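# Feed timber through powered rollers, then stop the feed

## Task

Get the piece of timber to pass all the way through the powered roller feed, and leave the feed switched off at the end. Pressing the green button sets the rollers running and they keep going until the red button is pressed; a blue lamp on the machine lights once timber is almost through and then stays lit.

## Robot and tools

Robots: three i2rt Big YAM arms (arm1, arm2, arm3), each ending in a five-fingered right hand with a wrist camera (arm1_cam_wrist, arm2_cam_wrist, arm3_cam_wrist). Fixed cameras: cam_button, cam_end, cam_infeed, cam_line, cam_mouth, cam_over, cam_side. Images are 672x504 pixels. Foot poses in the scene frame (metres, z up from the floor, quaternion w,x,y,z), each foot looking along its own +x: arm1 at (-0.211, +0.610, +0.747) q(+0.746, 0, 0, -0.666); arm2 at (+1.158, -2.062, +0.708) q(+0.609, +0.003, -0.003, +0.793); arm3 at (+1.354, +0.621, +0.849) q(+0.689, +0.006, +0.001, -0.725). Reach is about 1.07 m from the joint1 axis.

move: one action for any subset of arms, given as separate objects arm1, arm2, arm3 (omit an arm to leave it uncommanded). Each arm object may have:
- joints: a map of absolute targets by name. Arm joints in radians: joint1_rad -2.879..2.879 (yaw about the foot, + is counter-clockwise from above), joint2_rad 0..3.141 (shoulder, + lifts then brings the upper arm forward), joint3_rad 0..3.019 (elbow, + unfolds), joint4_rad -1.692..1.57 (hand pitch, + tips fingers up), joint5_rad -1.57..1.57 (side swing, + to the arm's right), joint6_rad -2.094..2.094 (roll, + clockwise viewed from behind the hand). Hand values are unitless, -1..1: hand_little, hand_ring, hand_middle, hand_index, hand_thumb_bend (+1 straight/open, -1 curled), hand_thumb_turn (+1 beside the palm, -1 opposite the fingers). Settings with no motion: hand_force_limit (-1 about 0 N up to +1 = 10 N at the fingertip, 15 N for thumb motors) and hand_speed (-0.96..1; full speed from +0.48). Each scene starts at force limit 0 and speed -0.8.
- target: an absolute hand pose [x, y, z, qw, qx, qy, qz] in the scene frame, in the same form the result's hand line prints. The hand travels a straight line from its hand_target toward it. speed is the peak rate, 0.002..4.3 m/s (default 0.25; rotation capped at twice that number in rad/s). With target, joints may only carry the hand_ keys listed above, otherwise the call is refused.
- min_time_s: 0.1..8 s, a floor on how long this arm's joint motions take.
All arms start together; hand paths of one action finish together and end after at most 10 s; an action lasts at most 15 s. cameras: list of names, ["all"], or [] (default none when moving, all when no action). A move with no action just reports full state.

Hand frame: the hand point sits 0.045 m ahead of the palm; its +z runs along straight fingers, +y out of the palm face, +x across the palm away from the thumb. Camera on top and image upright when joint6 is near -1.3. With joints 1, 5, 6 at zero and the hand level and forward, the palm looks down, thumb on the left. A wrist bracket on the little-finger side projects up to 0.10 m across the palm and can strike things. Fingers close to a wrap on objects 0.035-0.065 m thick (thumb turned in front), handles down to about 0.025 m.

wait: seconds 0..10, lets the sim run, returns state; cameras as in move.
zoom_image: camera plus region [x0, y0, x1, y1] in pixels of that camera's most recent full image (max 504x504 region); only cameras in the newest images qualify.
show_instructions: shows the reference page(s); no motion.
finished_scene: optional scene 1; final and irreversible. The feed must be off and the timber through when called.

Reading results: "move" lists arms that were commanded; "as last shown" means an arm got nothing new and its statuses read "not commanded". "pictures" gives image order. hand is the measured hand-point pose; hand_target is where the held joint targets put it. A hand counts as done within 1 cm and 2 degrees. off_target means resting short, maybe still pushing. time_out is a stop: a joint ran out of time and "on_its_own" shows the target it still pushes for. "joint command not followed" or "pose unreachable" means a safety check is withholding arm targets (grip commands still run); not_followed drops a hand target. Joint velocities are rad/s; "within noise" means the arm is still. Joint torques are N m with per-arm offsets; numbers 3 and 4 wrap at ±28. hand_stopped_by gives, for little, ring, middle, index, thumb_bend, thumb_turn: moving, target, force, stalled or fault. The *_load_n readings are fingertip forces in N, positive when pushed open; a grip lost shows as loads near 0. A MOTOR HOT line warns of heating; an OVER-TEMPERATURE FAULT drops that arm for 30-60 s, after which keys marked limit_stop_at_motor_heat must be resent.

Gripping: a finger motor only starts when its target changes (by 0.002 or more) and locks on reaching it or at hand_force_limit. To grip harder, raise the limit and send a more-closed target; to release, send a more-open one. Use hand_speed -0.94 or below for gentle closing.

Cautions: the paths ignore obstacles and other arms; a hand can lag, wander, or overshoot, worst near full extension, and fast joint moves can swing about 30 degrees past target. Arms never stop at contact and keep shoving. Avoid any hard contact between two robots, and never close a hand on another robot's fingers. Do not hit the machine hard, knock anything out of the work area or let it fall, or strain fingers with heavy or whipped loads. Objects may be nudged now and then by something else. The scene keeps running while the operator thinks, holding the last command; stretched or loaded arms heat meanwhile. If a call is refused or a stop interrupts it, the remaining calls of that reply are skipped.

Each tool is called after ">>>" as a command line: name --argument value for each argument, lists and objects as JSON in quotes; but a table of rows of numbers goes row by row, as --pt "numbers of a row", without its own name.

Reference images:

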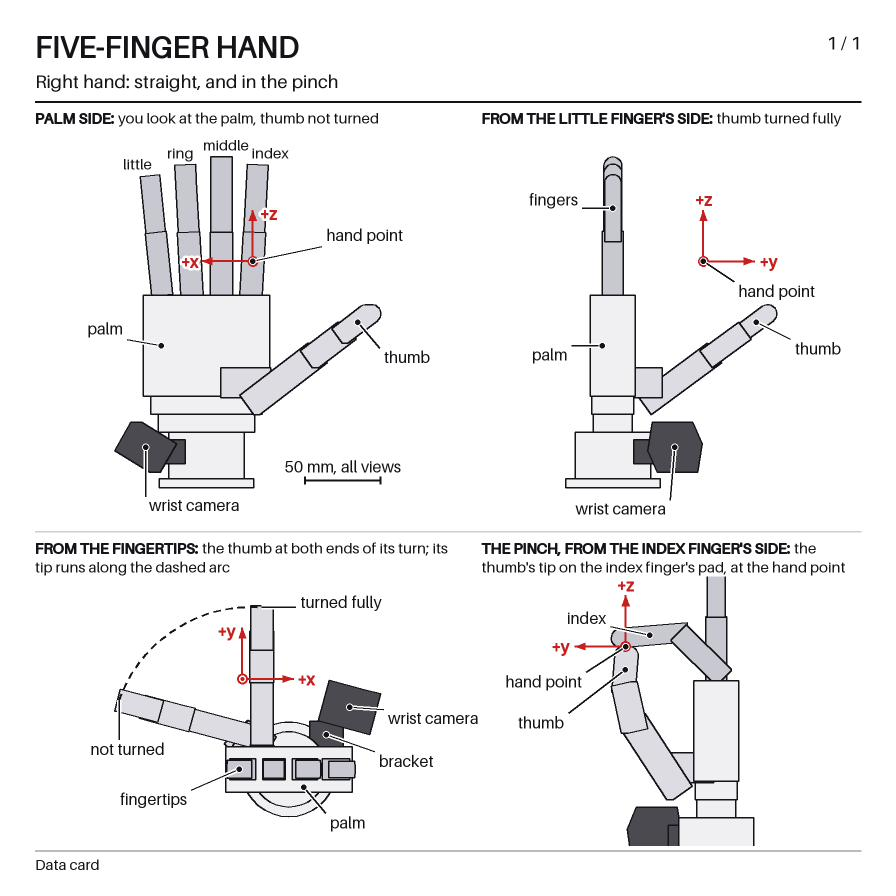

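## Session

>>> move

Scene clock: 0.00 s.
Joint torques (N m): no reading
Heat: arm1: hottest joint1_rad 18 °C; arm2: hottest joint2_rad 22 °C; arm3: hottest joint4_rad 17 °C.
Joint velocities: within noise
arm1.joint_positions: joint1_rad=-0.334 joint2_rad=+0.627 joint3_rad=+1.448 joint4_rad=-1.575 joint5_rad=+0.164 joint6_rad=-0.949 hand_little=+1.000 hand_ring=+1.000 hand_middle=+1.000 hand_index=+1.000 hand_thumb_turn=+1.000 hand_thumb_bend=+1.000 hand_force_limit=+0.000 hand_speed=-0.800
arm1.joint_status: not commanded
arm1.hand_stopped_by: target,target,target,target,target,target
arm1.little_load_n: 0.0
arm1.ring_load_n: 0.0
arm1.middle_load_n: 0.0
arm1.index_load_n: 0.0
arm1.thumb_bend_load_n: 0.0
arm1.thumb_turn_load_n: 0.0
arm1.hand: x=-0.3092 y=+0.4634 z=+1.2114 quat_wxyz=(+0.280, +0.295, -0.867, +0.289) (m; scene frame)
arm1.hand_target: x=-0.3091 y=+0.4636 z=+1.2197 quat_wxyz=(+0.286, +0.292, -0.863, +0.297) (m; scene frame)
arm1.hand_status: not commanded
arm2.joint_positions: joint1_rad=-0.767 joint2_rad=+0.588 joint3_rad=+1.462 joint4_rad=-1.153 joint5_rad=-0.088 joint6_rad=-0.954 hand_little=+1.000 hand_ring=+1.000 hand_middle=+1.000 hand_index=+1.000 hand_thumb_turn=+1.000 hand_thumb_bend=+1.000 hand_force_limit=+0.000 hand_speed=-0.800
arm2.joint_status: not commanded
arm2.hand_stopped_by: target,target,target,target,target,target
arm2.little_load_n: -0.5
arm2.ring_load_n: 0.0
arm2.middle_load_n: 0.0
arm2.index_load_n: 0.0
arm2.thumb_bend_load_n: 0.0
arm2.thumb_turn_load_n: 0.0
arm2.hand: x=+1.2845 y=-1.8710 z=+1.2676 quat_wxyz=(-0.475, +0.770, +0.201, +0.375) (m; scene frame)
arm2.hand_target: x=+1.2836 y=-1.8727 z=+1.2777 quat_wxyz=(-0.482, +0.763, +0.200, +0.382) (m; scene frame)
arm2.hand_status: not commanded
arm3.joint_positions: joint1_rad=+0.270 joint2_rad=+0.543 joint3_rad=+1.394 joint4_rad=-1.229 joint5_rad=+0.267 joint6_rad=-1.186 hand_little=+1.000 hand_ring=+1.000 hand_middle=+1.000 hand_index=+1.000 hand_thumb_turn=+1.000 hand_thumb_bend=+1.000 hand_force_limit=+0.000 hand_speed=-0.800
arm3.joint_status: not commanded
arm3.hand_stopped_by: target,target,target,target,target,target
arm3.little_load_n: 0.0
arm3.ring_load_n: 0.0
arm3.middle_load_n: 0.0
arm3.index_load_n: 0.0
arm3.thumb_bend_load_n: 0.0
arm3.thumb_turn_load_n: 0.0
arm3.hand: x=+1.3001 y=+0.4021 z=+1.3778 quat_wxyz=(+0.351, +0.473, -0.678, +0.440) (m; scene frame)
arm3.hand_target: x=+1.2996 y=+0.4045 z=+1.3847 quat_wxyz=(+0.354, +0.469, -0.675, +0.447) (m; scene frame)
arm3.hand_status: not commanded
pictures: arm1_cam_wrist, arm2_cam_wrist, arm3_cam_wrist, cam_button, cam_end, cam_infeed, cam_line, cam_mouth, cam_over, cam_side

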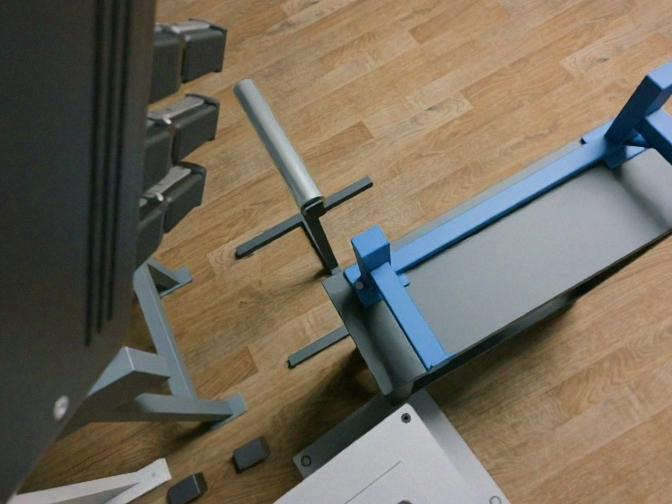

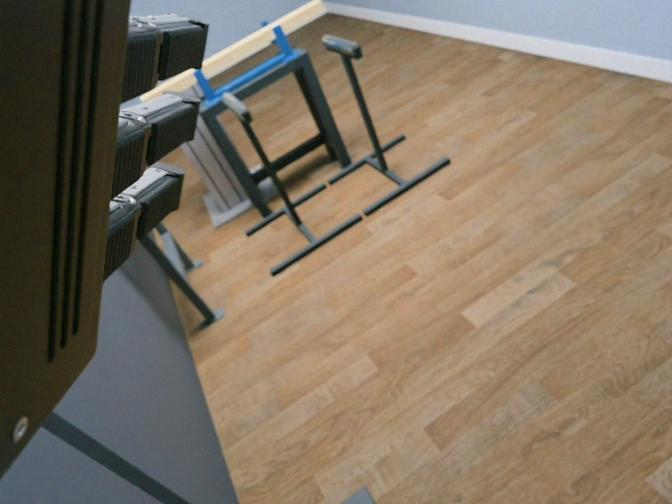

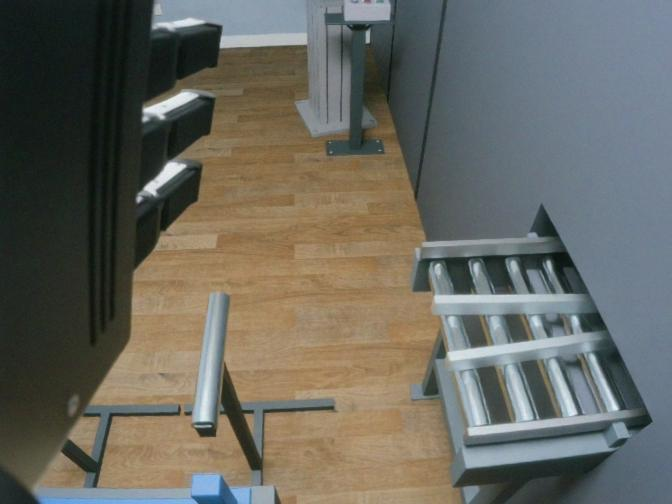

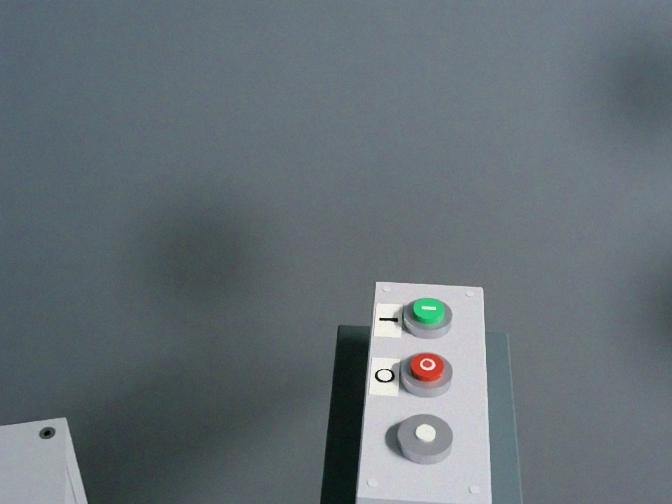

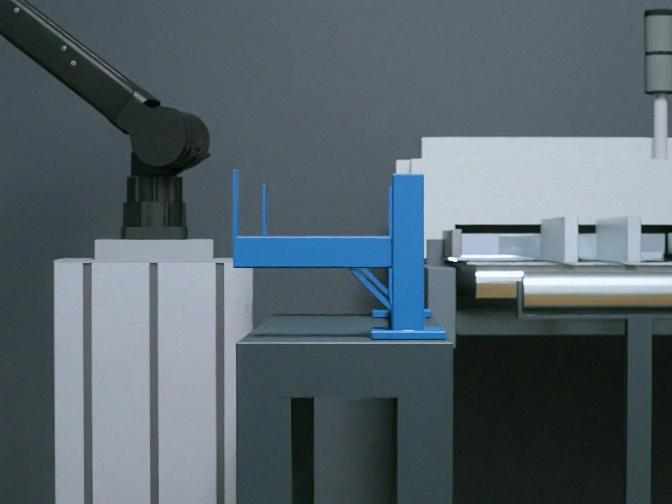

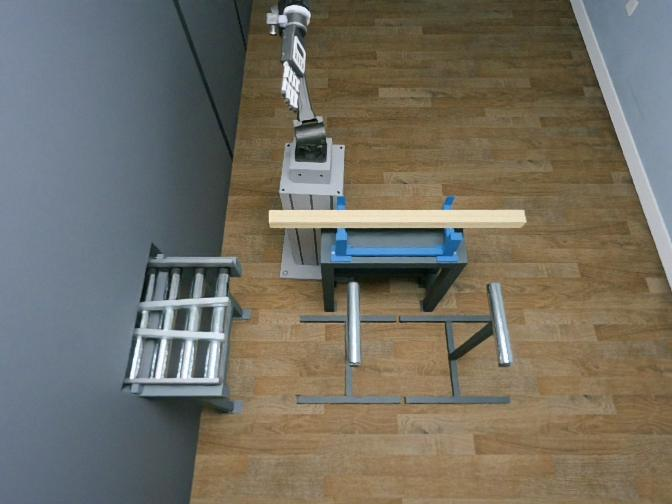

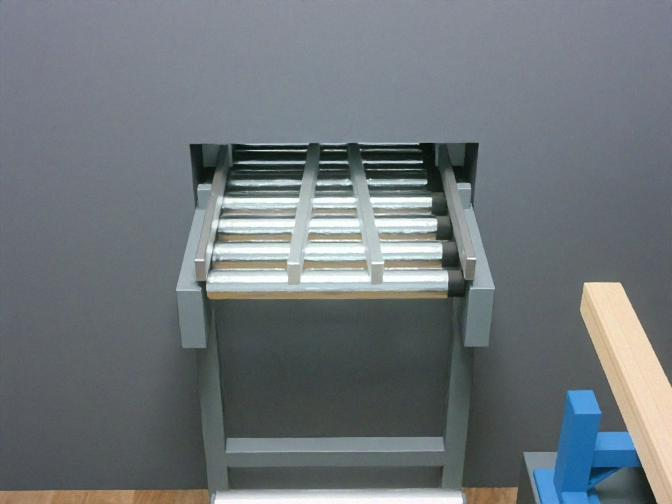

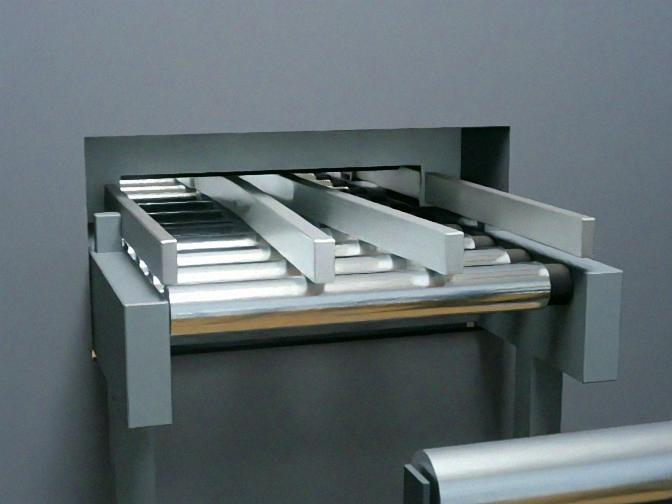

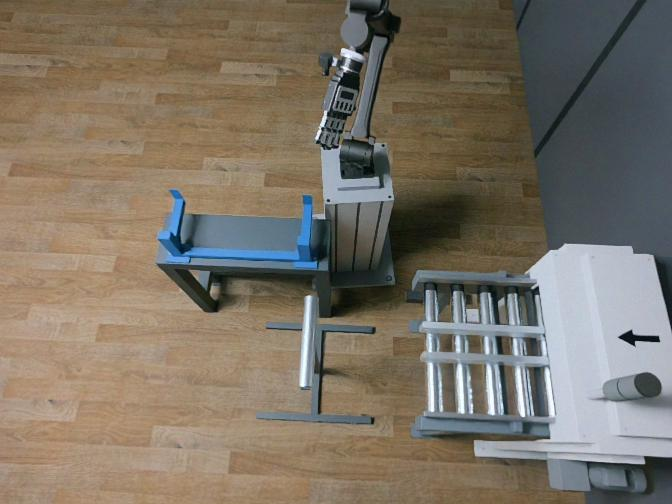

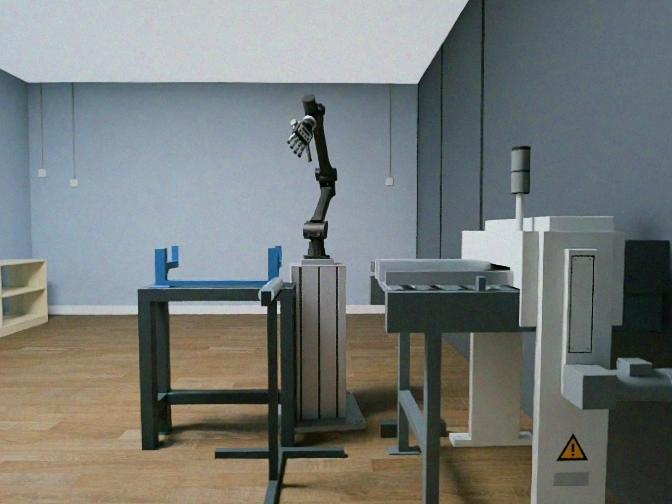

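>>> zoom_image --camera "cam_mouth" --region '[80, 110, 640, 450]'

>>> zoom_image --camera "cam_line" --region '[170, 130, 510, 360]'

>>> zoom_image --camera "cam_infeed" --region '[100, 130, 560, 430]'

>>> zoom_image --camera "cam_over" --region '[380, 220, 672, 500]'

Region (80, 110, 640, 450) is 560x340 pixels. A region can be at most 504 by 504 pixels.

Scaled by 1.482 from the camera's image (finer frame: 960x720).

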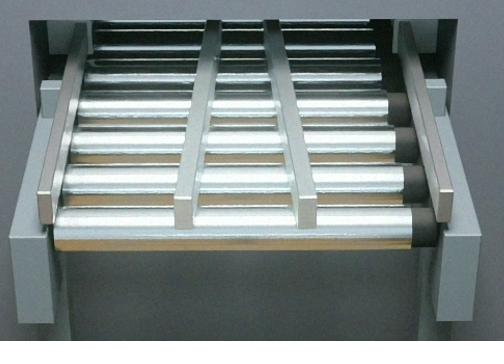

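Scaled by 1.096 from the camera's image (finer frame: 960x720).

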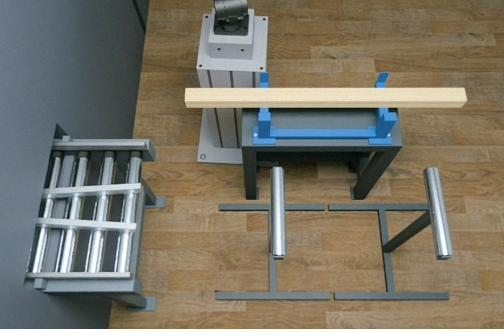

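Scaled by 1.726 from the camera's image (finer frame: 960x720).

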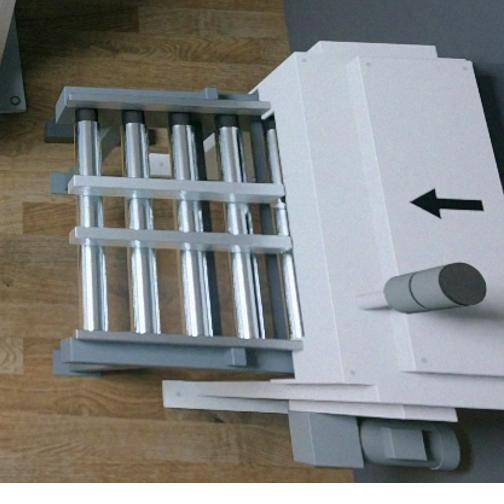

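>>> zoom_image --camera "cam_mouth" --region '[80, 120, 520, 360]'

>>> zoom_image --camera "cam_end" --region '[220, 120, 672, 370]'

>>> zoom_image --camera "cam_side" --region '[360, 130, 672, 504]'

>>> zoom_image --camera "cam_button" --region '[300, 260, 560, 504]'

>>> zoom_image --camera "arm2_cam_wrist" --region '[100, 0, 500, 280]'

>>> zoom_image --camera "arm3_cam_wrist" --region '[180, 0, 672, 504]'

Scaled by 1.145 from the camera's image (finer frame: 960x720).

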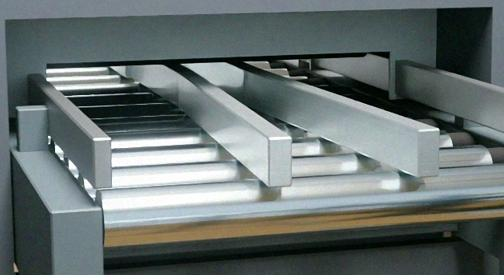

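Scaled by 1.115 from the camera's image (finer frame: 960x720).

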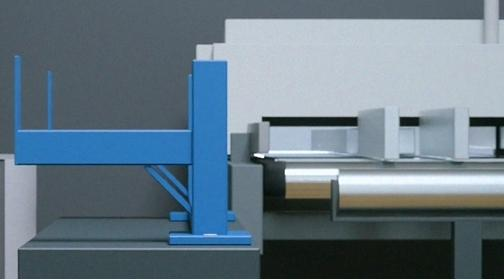

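Scaled by 1.348 from the camera's image (finer frame: 960x720).

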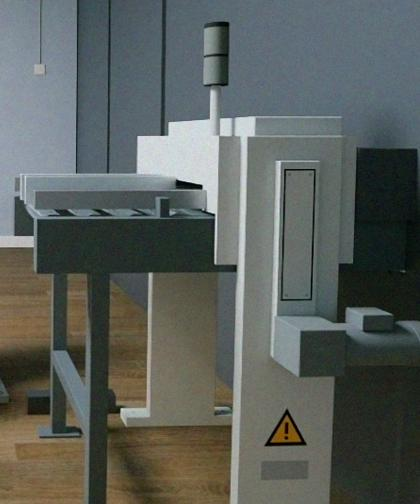

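Scaled by 1.938 from the camera's image (finer frame: 960x720).

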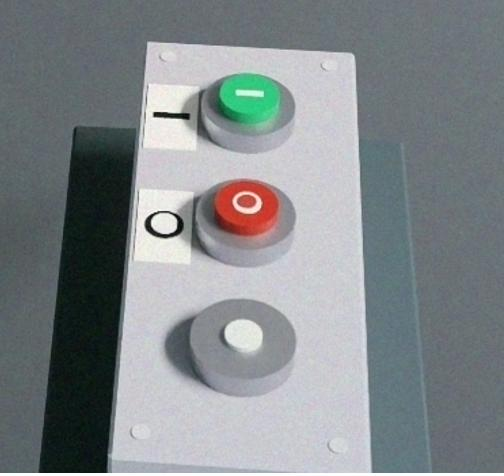

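Scaled by 1.260 from the camera's image (finer frame: 960x720).

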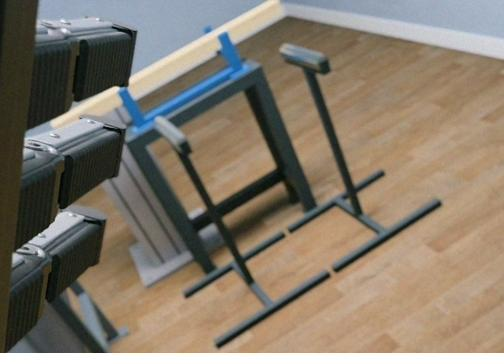

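Scaled by 1.000.

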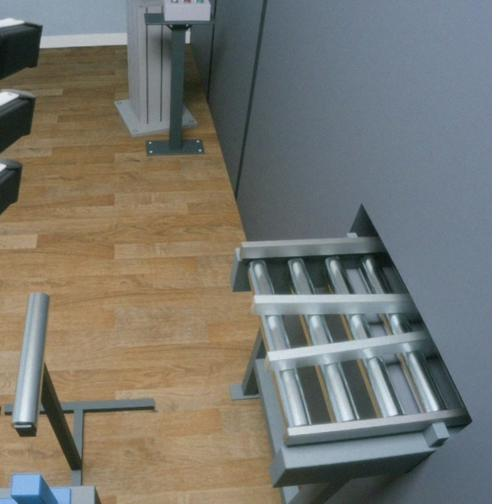

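>>> move --arm2 '{"target": [1.09, -1.50, 1.05, 0, 0.9914, 0.1305, 0], "speed": 0.2, "joints": {"hand_little": -1, "hand_ring": -1, "hand_middle": -1}}' --arm3 '{"target": [1.31, 0.2, 1.06, 0.803, -0.074, -0.583, 0.102], "speed": 0.2}' --cameras '["arm2_cam_wrist", "arm3_cam_wrist", "cam_button", "cam_infeed", "cam_line"]'

Scene clock: 305.77 s.
Joint torques (N m): arm1=[-0.21 1.08 8.9 1.54 0.01 0.06] | arm2=[0.85 -19.14 11.18 1.01 -0.14 0.08] | arm3=[-2.08 -10.4 8.58 2.29 0.41 0.01]
Heat: arm1: hottest joint3_rad 25 °C; arm2: hottest joint2_rad 22 °C; arm3: hottest joint3_rad 21 °C.
move: arm2 off_target; arm3 off_target
Joint velocities: within noise
arm1: as last shown
arm1.thumb_bend_load_n: -0.5
arm2.joint_positions: joint1_rad=-0.180 joint2_rad=+1.894 joint3_rad=+2.250 joint4_rad=-1.693 joint5_rad=-0.008 joint6_rad=-0.179 hand_little=-1.000 hand_ring=-1.000 hand_middle=-1.000 hand_index=+1.000 hand_thumb_turn=+1.000 hand_thumb_bend=+1.000 hand_force_limit=+0.000 hand_speed=-0.800
arm2.joint_status: all done
arm2.hand_stopped_by: target,target,target,target,target,target
arm2.little_load_n: 0.0
arm2.ring_load_n: 0.0
arm2.middle_load_n: 0.0
arm2.index_load_n: 0.0
arm2.thumb_bend_load_n: 0.0
arm2.thumb_turn_load_n: 0.0
arm2.hand: x=+1.0925 y=-1.5053 z=+1.0383 quat_wxyz=(-0.121, +0.984, +0.129, +0.002)
arm2.hand_target: x=+1.0901 y=-1.5008 z=+1.0492 quat_wxyz=(-0.132, +0.983, +0.125, +0.001)
arm2.hand_status: off_target (0.013 m and 13.9 deg from the pose sent, 0.472 m and 75.7 deg at the start; a joint's target at an end of its range on 82 of 170 steps)
arm3.joint_positions: joint1_rad=+0.444 joint2_rad=+1.460 joint3_rad=+0.770 joint4_rad=+0.448 joint5_rad=+1.551 joint6_rad=-1.164 hand_little=+1.000 hand_ring=+1.000 hand_middle=+1.000 hand_index=+1.000 hand_thumb_turn=+1.000 hand_thumb_bend=+1.000 hand_force_limit=+0.000 hand_speed=-0.800
arm3.joint_status: not commanded
arm3.hand_stopped_by: target,target,target,target,target,target
arm3.little_load_n: 0.0
arm3.ring_load_n: 0.0
arm3.middle_load_n: 0.0
arm3.index_load_n: 0.0
arm3.thumb_bend_load_n: 0.0
arm3.thumb_turn_load_n: 0.0
arm3.hand: x=+1.3102 y=+0.2084 z=+1.0564 quat_wxyz=(+0.673, +0.089, -0.707, +0.197)
arm3.hand_target: x=+1.3093 y=+0.1999 z=+1.0600 quat_wxyz=(+0.673, +0.077, -0.708, +0.200)
arm3.hand_status: off_target (0.009 m and 30.0 deg from the pose sent, 0.377 m and 93.2 deg at the start; pose on its path clipped on 63 of 170 steps; a joint's target at an end of its range on 86 of 170 steps)

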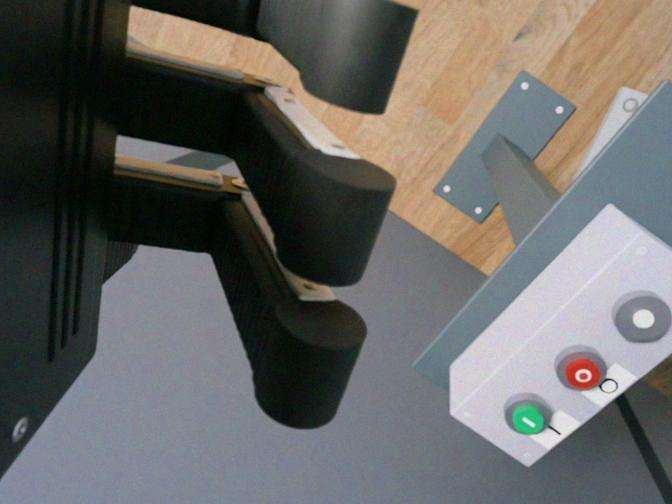

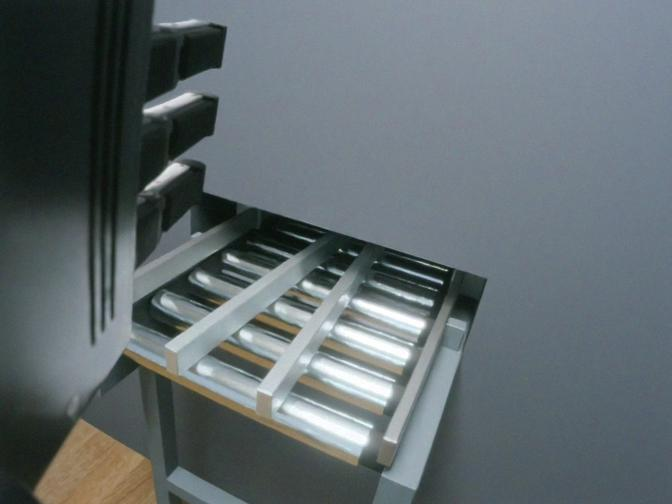

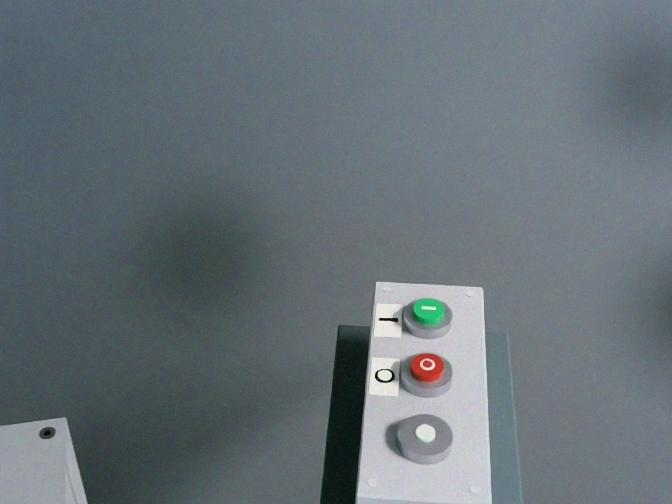

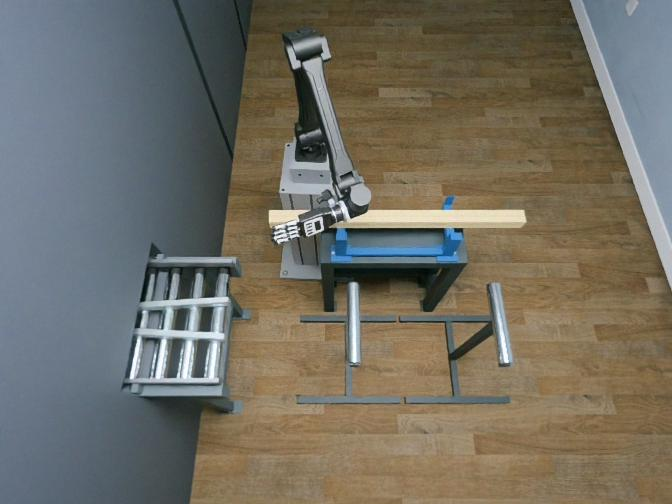

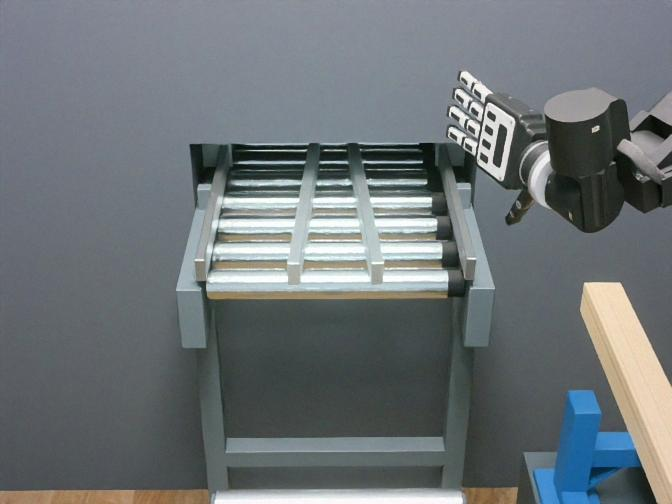

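>>> zoom_image --camera "cam_line" --region '[185, 135, 485, 215]'

>>> zoom_image --camera "arm3_cam_wrist" --region '[180, 180, 500, 420]'

>>> zoom_image --camera "arm2_cam_wrist" --region '[420, 180, 672, 480]'

Scaled by 1.680 from the camera's image (finer frame: 960x720).

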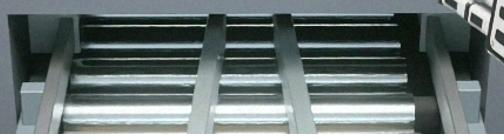

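Scaled by 1.575 from the camera's image (finer frame: 960x720).

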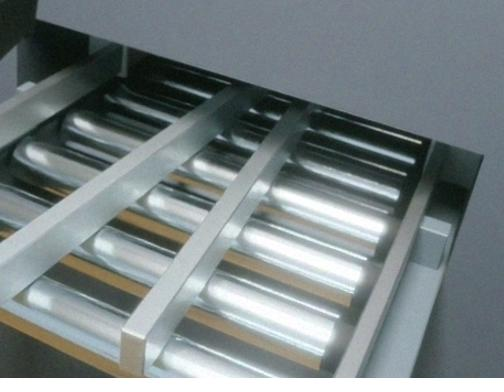

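Scaled by 1.680 from the camera's image (finer frame: 960x720).

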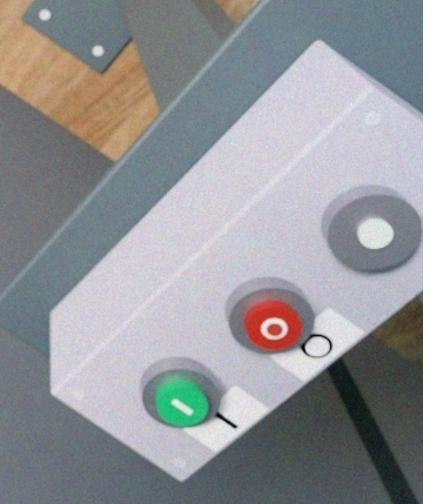

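>>> move --arm2 '{"target": [0.95, -1.84, 1.07, 0, 0.924, 0.383, 0], "speed": 0.2}' --arm3 '{"target": [1.55, 0.25, 1.15, 0.673, 0.089, -0.707, 0.197], "speed": 0.2}' --cameras '["arm2_cam_wrist", "arm3_cam_wrist", "cam_button", "cam_line"]'

Scene clock: 383.07 s.
Joint torques (N m): arm1=[-0.15 1.08 8.9 1.54 0.01 0.06] | arm2=[1.14 -9.47 7.46 0.96 -0.14 0.08] | arm3=[-0.5 -10.23 10.37 1.26 0.38 0.01]
Heat: arm1: hottest joint3_rad 25 °C; arm2: hottest joint2_rad 25 °C; arm3: hottest joint3_rad 21 °C.
move: arm2 off_target; arm3 off_target
Joint velocities: within noise
arm1: as last shown
arm1.thumb_bend_load_n: 0.0
arm2.joint_positions: joint1_rad=+0.394 joint2_rad=+1.227 joint3_rad=+1.553 joint4_rad=-1.693 joint5_rad=-0.016 joint6_rad=-0.133 hand_little=-1.000 hand_ring=-1.000 hand_middle=-1.000 hand_index=+1.000 hand_thumb_turn=+1.000 hand_thumb_bend=+1.000 hand_force_limit=+0.000 hand_speed=-0.800
arm2.joint_status: not commanded
arm2.hand_stopped_by: target,target,target,target,target,target
arm2.little_load_n: 0.0
arm2.ring_load_n: 0.0
arm2.middle_load_n: 0.0
arm2.index_load_n: 0.0
arm2.thumb_bend_load_n: 0.0
arm2.thumb_turn_load_n: 0.0
arm2.hand: x=+0.9490 y=-1.8337 z=+1.0675 quat_wxyz=(-0.100, +0.918, +0.383, -0.033)
arm2.hand_target: x=+0.9499 y=-1.8397 z=+1.0691 quat_wxyz=(-0.097, +0.919, +0.381, -0.034)
arm2.hand_status: off_target (0.007 m and 12.1 deg from the pose sent, 0.365 m and 33.0 deg at the start; a joint's target at an end of its range on 80 of 95 steps)
arm3.joint_positions: joint1_rad=+1.024 joint2_rad=+1.328 joint3_rad=+0.875 joint4_rad=+0.243 joint5_rad=+1.552 joint6_rad=-1.218 hand_little=+1.000 hand_ring=+1.000 hand_middle=+1.000 hand_index=+1.000 hand_thumb_turn=+1.000 hand_thumb_bend=+1.000 hand_force_limit=+0.000 hand_speed=-0.800
arm3.joint_status: not commanded
arm3.hand_stopped_by: target,target,target,target,target,target
arm3.little_load_n: 0.0
arm3.ring_load_n: 0.0
arm3.middle_load_n: 0.0
arm3.index_load_n: 0.0
arm3.thumb_bend_load_n: 0.0
arm3.thumb_turn_load_n: 0.0
arm3.hand: x=+1.5397 y=+0.2531 z=+1.1385 quat_wxyz=(+0.591, +0.293, -0.650, +0.377)
arm3.hand_target: x=+1.5492 y=+0.2497 z=+1.1500 quat_wxyz=(+0.588, +0.289, -0.651, +0.383)
arm3.hand_status: off_target (0.016 m and 33.3 deg from the pose sent, 0.261 m and 0.1 deg at the start; pose on its path clipped on 57 of 95 steps; a joint's target at an end of its range on 95 of 95 steps)

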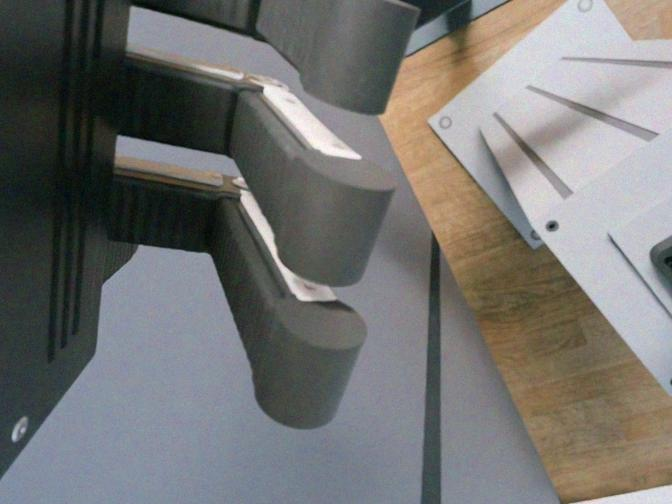

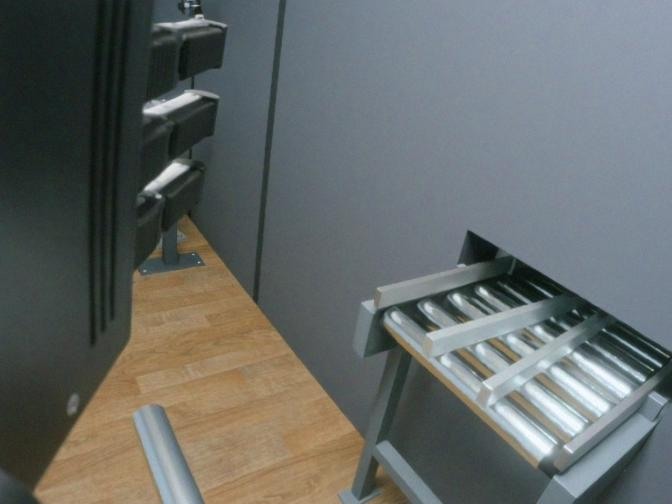

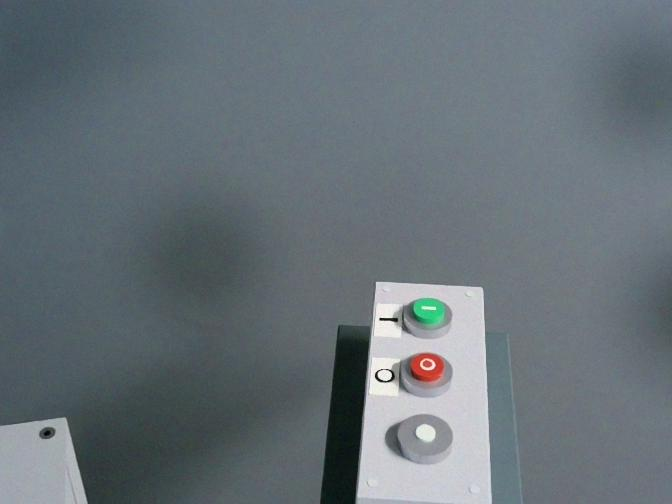

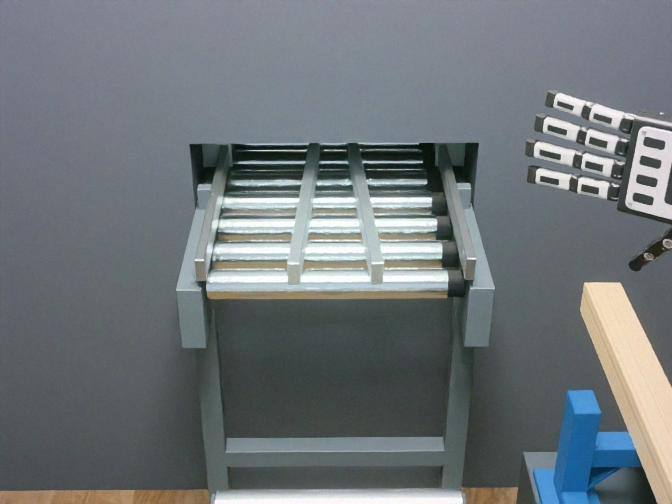

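>>> zoom_image --camera "arm3_cam_wrist" --region '[0, 0, 260, 320]'

>>> zoom_image --camera "cam_line" --region '[500, 60, 672, 300]'

Scaled by 1.575 from the camera's image (finer frame: 960x720).

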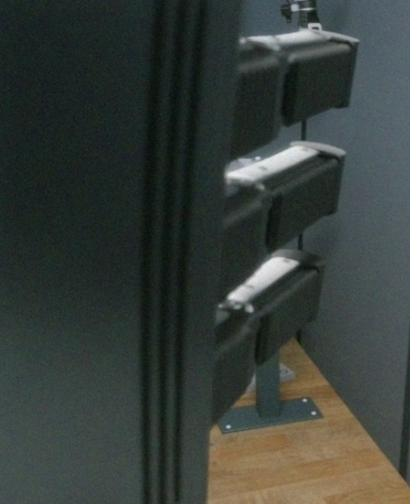

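Scaled by 2.100 from the camera's image (finer frame: 960x720).

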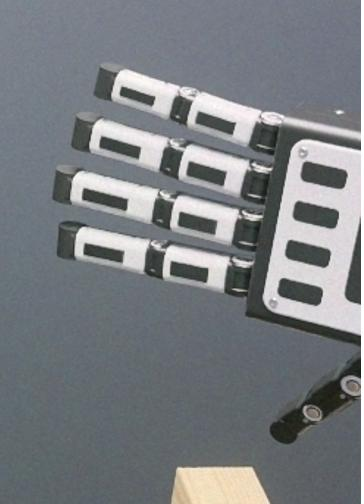

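>>> move --arm2 '{"target": [0.95, -1.74, 1.0, 0, 0.9914, 0.1305, 0], "speed": 0.15}' --cameras '["arm2_cam_wrist", "cam_button"]'

Scene clock: 491.27 s.
Joint torques (N m): arm1=[-0.21 1.14 8.9 1.52 0.01 0.05] | arm2=[0.09 -12.16 11.15 0.99 0.02 0.07] | arm3=[-0.44 -10.23 10.39 1.29 0.38 0]
Heat: arm1: hottest joint3_rad 25 °C; arm2: hottest joint2_rad 22 °C; arm3: hottest joint3_rad 27 °C.
move: arm2 off_target
Joint velocities: within noise
arm1, arm3: as last shown
arm1.little_load_n: -0.5
arm1.thumb_turn_load_n: 0.5
arm2.joint_positions: joint1_rad=+0.207 joint2_rad=+1.480 joint3_rad=+1.558 joint4_rad=-1.693 joint5_rad=-0.005 joint6_rad=+0.189 hand_little=-1.000 hand_ring=-1.000 hand_middle=-1.000 hand_index=+1.000 hand_thumb_turn=+1.000 hand_thumb_bend=+1.000 hand_force_limit=+0.000 hand_speed=-0.800
arm2.joint_status: not commanded
arm2.hand_stopped_by: target,target,target,target,target,target
arm2.little_load_n: 0.0
arm2.ring_load_n: 0.0
arm2.middle_load_n: 0.0
arm2.index_load_n: 0.0
arm2.thumb_bend_load_n: 0.0
arm2.thumb_turn_load_n: 0.0
arm2.hand: x=+0.9537 y=-1.7530 z=+0.9893 quat_wxyz=(+0.017, +0.990, +0.139, +0.005)
arm2.hand_target: x=+0.9502 y=-1.7405 z=+0.9999 quat_wxyz=(+0.000, +0.991, +0.131, +0.000)
arm2.hand_status: off_target (0.017 m and 2.3 deg from the pose sent, 0.116 m and 32.5 deg at the start)
arm3.joint_positions: joint1_rad=+1.024 joint2_rad=+1.328 joint3_rad=+0.875 joint4_rad=+0.241 joint5_rad=+1.552 joint6_rad=-1.218 hand_little=+1.000 hand_ring=+1.000 hand_middle=+1.000 hand_index=+1.000 hand_thumb_turn=+1.000 hand_thumb_bend=+1.000 hand_force_limit=+0.000 hand_speed=-0.800
arm3.hand: x=+1.5396 y=+0.2531 z=+1.1384 quat_wxyz=(+0.592, +0.294, -0.650, +0.376)

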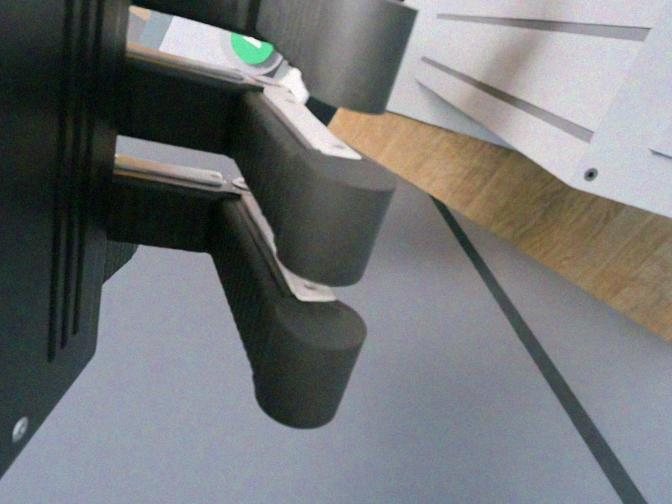

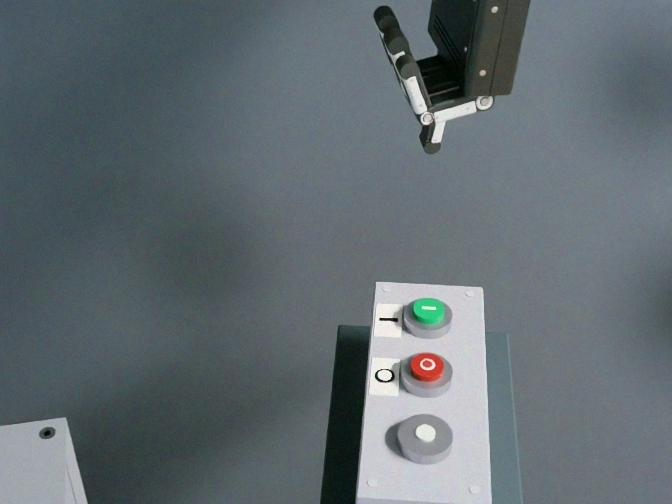

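>>> move --arm3 '{"target": [1.62, 0.40, 1.2, 0, 0, 1, 0], "speed": 0.2}' --arm2 '{"target": [0.9967, -1.753, 0.955, 0, 0.9914, 0.1305, 0], "speed": 0.1}' --cameras '["arm2_cam_wrist", "cam_button", "arm3_cam_wrist", "cam_infeed", "cam_line"]'

Scene clock: 521.63 s.
Joint torques (N m): arm1=[-0.26 1.08 8.9 1.54 0.01 0.06] | arm2=[-0.09 -13.74 7.38 1.44 0.02 -0.13] | arm3=[-0.38 -4.6 8.77 1.29 0.18 0.26]
Heat: arm1: hottest joint3_rad 25 °C; arm2: hottest joint2_rad 22 °C; arm3: hottest joint3_rad 27 °C.
move: arm2 done; arm3 moving
Joint velocities: arm1=[within noise] | arm2=[within noise] | arm3=[-0.015 -0.005 -0.022 -0.09 -0.051 0.022]
arm1: as last shown
arm1.little_load_n: 0.0
arm1.thumb_turn_load_n: 0.0
arm2.joint_positions: joint1_rad=+0.122 joint2_rad=+1.423 joint3_rad=+1.397 joint4_rad=-1.583 joint5_rad=-0.003 joint6_rad=+0.121 hand_little=-1.000 hand_ring=-1.000 hand_middle=-1.000 hand_index=+1.000 hand_thumb_turn=+1.000 hand_thumb_bend=+1.000 hand_force_limit=+0.000 hand_speed=-0.800
arm2.joint_status: not commanded
arm2.hand_stopped_by: target,target,target,target,target,target
arm2.little_load_n: 0.0
arm2.ring_load_n: 0.0
arm2.middle_load_n: 0.0
arm2.index_load_n: 0.0
arm2.thumb_bend_load_n: 0.0
arm2.thumb_turn_load_n: 0.0
arm2.hand: x=+0.9928 y=-1.7550 z=+0.9508 quat_wxyz=(+0.014, +0.991, +0.130, +0.003)
arm2.hand_target: x=+0.9966 y=-1.7531 z=+0.9551 quat_wxyz=(+0.000, +0.991, +0.130, +0.000)
arm2.hand_status: done (0.006 m and 1.6 deg from the pose sent, 0.055 m and 2.3 deg at the start)
arm3.joint_positions: joint1_rad=+1.530 joint2_rad=+0.818 joint3_rad=+0.711 joint4_rad=+0.115 joint5_rad=+1.552 joint6_rad=-0.222 hand_little=+1.000 hand_ring=+1.000 hand_middle=+1.000 hand_index=+1.000 hand_thumb_turn=+1.000 hand_thumb_bend=+1.000 hand_force_limit=+0.000 hand_speed=-0.800
arm3.joint_status: not commanded
arm3.hand_stopped_by: target,target,target,target,target,target
arm3.little_load_n: 0.0
arm3.ring_load_n: 0.0
arm3.middle_load_n: 0.0
arm3.index_load_n: 0.0
arm3.thumb_bend_load_n: 0.0
arm3.thumb_turn_load_n: 0.0
arm3.hand: x=+1.6192 y=+0.3974 z=+1.1961 quat_wxyz=(+0.098, +0.047, -0.709, +0.697)
arm3.hand_target: x=+1.6199 y=+0.3998 z=+1.1999 quat_wxyz=(+0.089, +0.042, -0.709, +0.698)
arm3.hand_status: moving (0.005 m and 89.7 deg from the pose sent, 0.178 m and 99.0 deg at the start; pose on its path clipped on 256 of 282 steps; a joint's target at an end of its range on 282 of 282 steps)
pictures: arm2_cam_wrist, arm3_cam_wrist, cam_button, cam_infeed, cam_line

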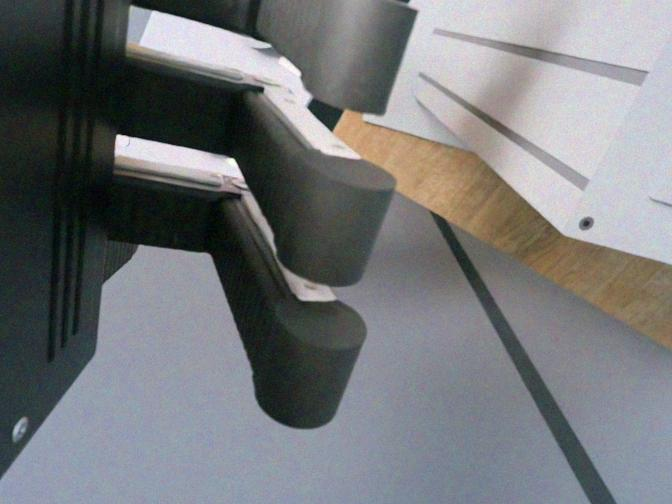

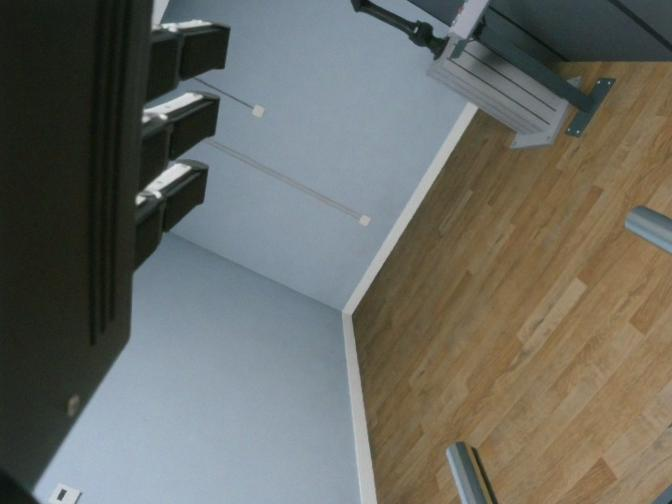

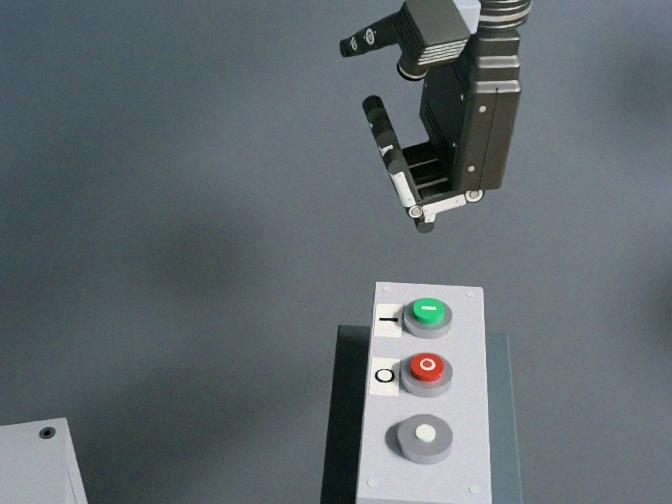

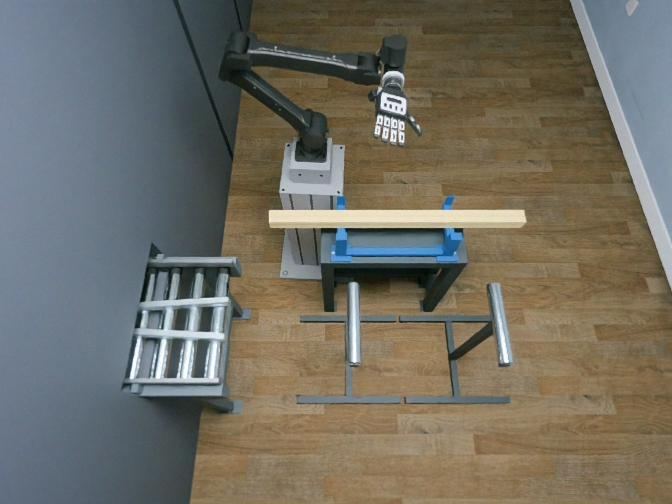

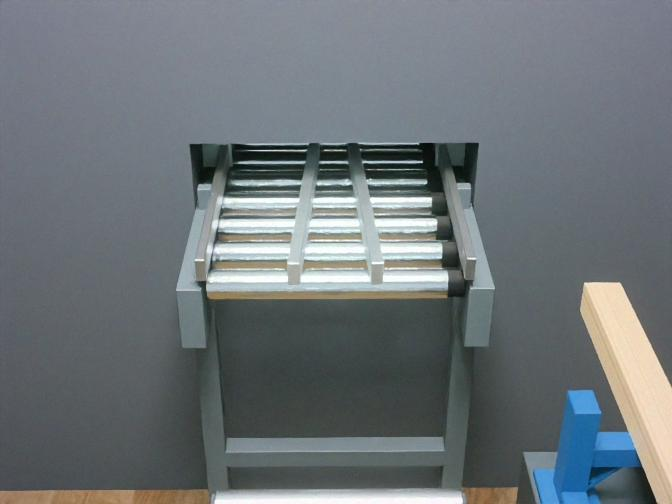

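>>> move --arm3 '{"target": [1.72, 0.38, 1.08, 0, 0, -0.7071, 0.7071], "speed": 0.2}' --cameras '["arm3_cam_wrist", "cam_infeed", "cam_line"]'

Scene clock: 573.57 s.
Joint torques (N m): arm1=[-0.21 1.03 8.88 1.54 0.01 0.06] | arm2=[-0.09 -13.74 7.38 1.44 0.02 -0.13] | arm3=[-1.85 -7 6.65 2.36 -0.1 -0.08]
Heat: arm1: hottest joint3_rad 26 °C; arm2: hottest joint2_rad 23 °C; arm3: hottest joint3_rad 27 °C.
move: arm3 done
Joint velocities: within noise
arm1, arm2: as last shown
arm3.joint_positions: joint1_rad=+1.503 joint2_rad=+1.209 joint3_rad=+0.603 joint4_rad=+0.676 joint5_rad=+1.446 joint6_rad=-0.052 hand_little=+1.000 hand_ring=+1.000 hand_middle=+1.000 hand_index=+1.000 hand_thumb_turn=+1.000 hand_thumb_bend=+1.000 hand_force_limit=+0.000 hand_speed=-0.800
arm3.joint_status: not commanded
arm3.hand_stopped_by: target,target,target,target,target,target
arm3.little_load_n: 0.0
arm3.ring_load_n: 0.0
arm3.middle_load_n: 0.0
arm3.index_load_n: 0.0
arm3.thumb_bend_load_n: 0.0
arm3.thumb_turn_load_n: 0.0
arm3.hand: x=+1.7213 y=+0.3831 z=+1.0874 quat_wxyz=(-0.011, -0.007, -0.707, +0.707)
arm3.hand_target: x=+1.7199 y=+0.3801 z=+1.0801 quat_wxyz=(+0.000, +0.000, -0.708, +0.706)
arm3.hand_status: done (0.008 m and 1.5 deg from the pose sent, 0.155 m and 12.5 deg at the start)

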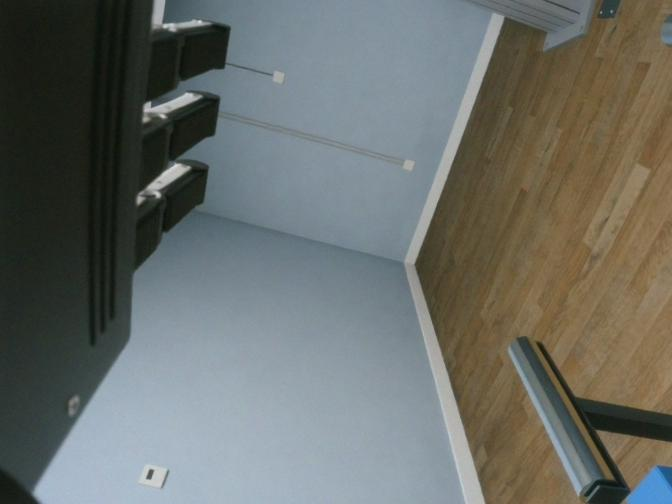

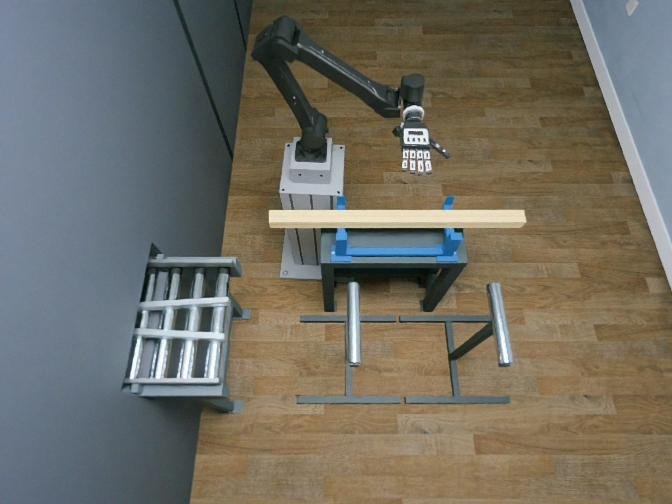

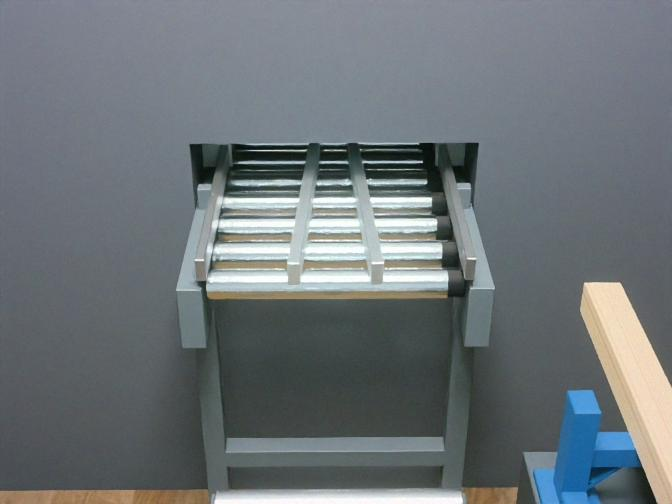

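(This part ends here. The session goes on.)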